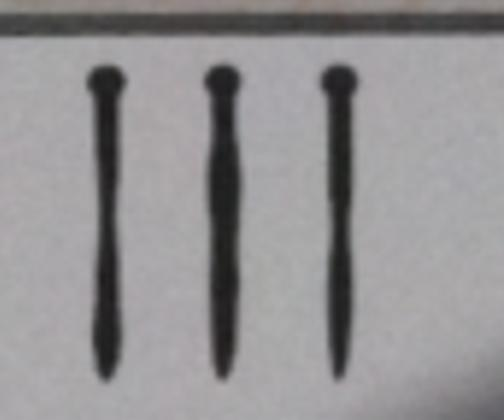

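Emit:
move --pt "0.0859 0.3375 -0.2451 0 0 0 0 0.49 -0.76 0.62 0 0.45 -0.76 0.62 0 0.754 0.576 0.696 -0.671 0.678 -0.43 0.0 0.5 -0.85 0 0 0 0 0 0 0 0.754 0.576 0.696 0 0.754 0.576 0.696 0 0.754 0.576 0.696 0.714 0.678 0.226 0.168 0.4 -0.6" --pt "0.0924 0.3478 -0.2530 0 0 0 0 0.49 -0.76 0.62 0 0.45 -0.76 0.62 0 0.754 0.576 0.696 -0.671 0.678 -0.43 0.0 0.5 -0.85 0 0 0 0 0 0 0 0.754 0.576 0.696 0 0.754 0.576 0.696 0 0.754 0.576 0.696 0.714 0.678 0.226 0.168 0.4 -0.6" --pt "0.0950 0.3529 -0.2571 0 0 0 0 0.49 -0.76 0.62 0 0.45 -0.76 0.62 0 0.754 0.576 0.696 -0.671 0.678 -0.43 0.0 0.5 -0.85 0 0 0 0 0 0 0 0.754 0.576 0.696 0 0.754 0.576 0.696 0 0.754 0.576 0.696 0.714 0.678 0.226 0.168 0.4 -0.6" --pt "0.0993 0.3633 -0.2652 0 0 0 0 0.49 -0.76 0.62 0 0.45 -0.76 0.62 0 0.754 0.576 0.696 -0.671 0.678 -0.43 0.0 0.5 -0.85 0 0 0 0 0 0 0 0.754 0.576 0.696 0 0.754 0.576 0.696 0 0.754 0.576 0.696 0.714 0.678 0.226 0.168 0.4 -0.6" --pt "0.1062 0.5047 -0.3817 0 0 0 0 0.49 -0.76 0.62 0 0.45 -0.76 0.62 0 0.754 0.576 0.696 -0.671 0.678 -0.43 0.0 0.5 -0.85 0 0 0 0 0 0 0 0.754 0.576 0.696 0 0.754 0.576 0.696 0 0.754 0.576 0.696 0.714 0.678 0.226 0.168 0.4 -0.6" --pt "0.1025 0.5110 -0.3874 0 0 0 0 0.49 -0.76 0.62 0 0.45 -0.76 0.62 0 0.754 0.576 0.696 -0.671 0.678 -0.43 0.0 0.5 -0.85 0 0 0 0 0 0 0 0.754 0.576 0.696 0 0.754 0.576 0.696 0 0.754 0.576 0.696 0.714 0.678 0.226 0.168 0.4 -0.6" --pt "0.0921 0.5162 -0.3925 0 0 0 0 0.49 -0.76 0.62 0 0.45 -0.76 0.62 0 0.754 0.576 0.696 -0.671 0.678 -0.43 0.0 0.5 -0.85 0 0 0 0 0 0 0 0.754 0.576 0.696 0 0.754 0.576 0.696 0 0.754 0.576 0.696 0.714 0.678 0.226 0.168 0.4 -0.6" --speed '[0.2,0.04,0.04,0.04,0.04,0.04,0.04]' --blend '[0,0.003,0.003,0.003,0.003,0.003,0]'

Emit:
move --target '[-0.0921,-0.5162,0.3925,0,0,0,0,0.49,-0.76,0.62,0,0.45,-0.76,0.62,0,0.754,0.576,0.696,-0.671,0.678,-0.43,0.0,0.5,-0.85,0,0,0,0,0,0,0,0.754,0.576,0.696,0,0.754,0.576,0.696,0,0.754,0.576,0.696,0.714,0.678,0.226,0.168,0.4,-0.6]' --cameras '["cam_above"]'

Emit:
zoom_image --camera "cam_above" --region '[340, 300, 480, 360]'

Scene clock: 139.83 s.
left_arm: end_effector_position=(+0.5030, -0.2880, +0.1174) hand_goal=(+0.000, +0.490, -0.760, +0.620, +0.000, +0.450, -0.760, +0.620, +0.000, +0.754, +0.576, +0.696, -0.670, +0.678, -0.430, +0.000) hand_measured=(+0.000, +0.554, -0.716, +0.642, +0.002, +0.512, -0.720, +0.642, +0.002, +0.754, +0.576, +0.696, -0.658, +0.686, -0.276, +0.130) hand_current_ma=(+1, +223, +128, +53, +1, +220, +117, +54, +2, -1, +0, +0, +27, +20, +412, +413) hand_state=(goal, blocked, blocked, blocked, goal, blocked, blocked, blocked, goal, goal, goal, goal, goal, goal, blocked, blocked) hand_current_limit=0.50 hand_speed=-0.85 end_effector_quat_wxyz=(+0.635, +0.251, +0.693, -0.231) | right_arm: end_effector_position=(+0.3507, -0.6636, +0.2908) hand_goal=(+0.000, +0.754, +0.576, +0.696, +0.000, +0.754, +0.576, +0.696, +0.000, +0.754, +0.576, +0.696, +0.714, +0.678, +0.226, +0.168) hand_measured=(+0.000, +0.754, +0.576, +0.696, +0.000, +0.754, +0.576, +0.696, +0.000, +0.754, +0.576, +0.696, +0.714, +0.678, -0.064, +0.168) hand_current_ma=(+0, +0, +0, +0, +0, +0, +0, +0, +0, +0, +0, +0, +0, +0, +0, +0) hand_state=(goal, goal, goal, goal, goal, goal, goal, goal, goal, goal, goal, goal, goal, goal, overload, goal) hand_current_limit=0.40 hand_speed=-0.60 end_effector_quat_wxyz=(+0.087, +0.945, -0.103, +0.298)
Joint positions: left_arm=[2.892 -1.799 -2.284 -2.297 -1.125 1.611] | right_arm=[-1.336 -1.289 1.625 -2.313 -1.073 0.557]
Joint torques (N m): left_arm=[-7.78 12.18 7.86 3.45 -1.73 0.86] | right_arm=[-7.7 -27.77 -20.78 -4.52 3.53 1.82]
Wrist force (N, zeroed by zero_wrist_force on left_arm): left_arm=[0.0 0.1 -0.4] | right_arm=[-0.2 0.0 0.0]
Wrist torque (N m, zeroed by zero_wrist_force on left_arm): left_arm=[0.02 0.03 -0.20] | right_arm=[-0.02 0.02 0.03]
Wrist force, peak (N, zeroed by zero_wrist_force on left_arm): left_arm=[-0.8 -1.4 1.0] | right_arm=[-0.6 0.0 0.5]
Hand target: left_arm +0.5030, -0.2880, +0.1174; +0.635, +0.251, +0.693, -0.231 | right_arm +0.3507, -0.6636, +0.2908; +0.087, +0.945, -0.103, +0.298
Off the commanded pose: left_arm 0.000 m, 0 deg | right_arm 0.000 m, 0 deg.
move: done; blend cut to 0.0021 m at target 2, 0.0021 m at target 3, 0.0028 m at target 5, 0.0028 m at target 6

Scene clock: 141.93 s.
left_arm: end_effector_position=(+0.4878, -0.6791, +0.1524) hand_goal=(+0.000, +0.490, -0.760, +0.620, +0.000, +0.450, -0.760, +0.620, +0.000, +0.754, +0.576, +0.696, -0.670, +0.678, -0.430, +0.000) hand_measured=(+0.000, +0.554, -0.716, +0.642, +0.002, +0.512, -0.720, +0.642, +0.002, +0.754, +0.576, +0.696, -0.658, +0.686, -0.276, +0.130) hand_current_ma=(+1, +223, +128, +53, +1, +220, +117, +54, +2, -1, +0, +0, +27, +20, +412, +413) hand_state=(goal, blocked, blocked, blocked, goal, blocked, blocked, blocked, goal, goal, goal, goal, goal, goal, blocked, blocked) hand_current_limit=0.50 hand_speed=-0.85 end_effector_quat_wxyz=(+0.635, +0.251, +0.693, -0.231) end_effector_velocity=(+0.000, -0.002, +0.003) end_effector_angular_velocity=(-0.004, -0.003, -0.001) | right_arm: end_effector_position=(+0.3507, -0.6636, +0.2908) hand_goal=(+0.000, +0.754, +0.576, +0.696, +0.000, +0.754, +0.576, +0.696, +0.000, +0.754, +0.576, +0.696, +0.714, +0.678, +0.226, +0.168) hand_measured=(+0.000, +0.754, +0.576, +0.696, +0.000, +0.754, +0.576, +0.696, +0.000, +0.754, +0.576, +0.696, +0.714, +0.678, -0.064, +0.168) hand_current_ma=(+0, +0, +0, +0, +0, +0, +0, +0, +0, +0, +0, +0, +0, +0, +0, +0) hand_state=(goal, goal, goal, goal, goal, goal, goal, goal, goal, goal, goal, goal, goal, goal, overload, goal) hand_current_limit=0.40 hand_speed=-0.60 end_effector_quat_wxyz=(+0.087, +0.945, -0.103, +0.298)
Joint positions: left_arm=[2.185 -2.341 -1.258 -2.774 -1.829 1.546] | right_arm=[-1.336 -1.289 1.625 -2.313 -1.073 0.557]
Joint velocities: left_arm=[-0.001 0 0.005 0 0 0] | right_arm=[within noise]
Joint torques (N m): left_arm=[-6.25 52.13 35.18 1.06 0.91 0.75] | right_arm=[-7.07 -27.27 -20.48 -4.49 3.53 1.59]
Wrist force (N, zeroed by zero_wrist_force on left_arm): left_arm=[-0.2 0.2 -0.1] | right_arm=[-0.1 0.2 0.5]
Wrist torque (N m, zeroed by zero_wrist_force on left_arm): left_arm=[0.01 0.03 0.00] | right_arm=[-0.02 -0.01 0.05]
Wrist force, peak (N, zeroed by zero_wrist_force on left_arm): left_arm=[0.1 2.0 -1.5] | right_arm=[-0.5 0.2 0.4]
Hand target: left_arm +0.4878, -0.6792, +0.1525; +0.635, +0.251, +0.693, -0.231 | right_arm +0.3507, -0.6636, +0.2908; +0.087, +0.945, -0.103, +0.298
Off the commanded pose: left_arm 0.000 m, 0 deg | right_arm 0.000 m, 0 deg.
move: done
Images, in order (width x height): cam_above 896x504.

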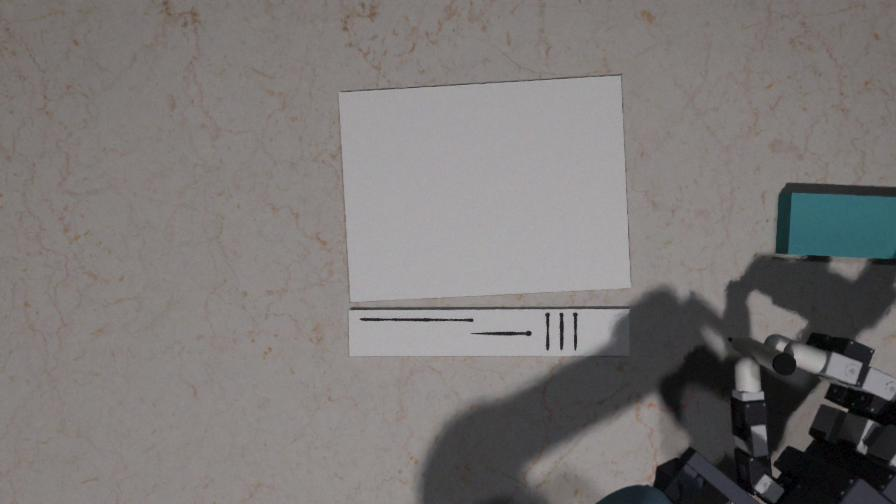

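Scaled by 3.600 from the camera's 896x504 image, which has a finer 1280x720 frame.

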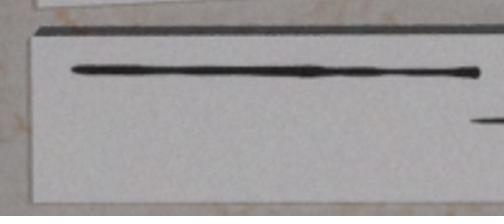

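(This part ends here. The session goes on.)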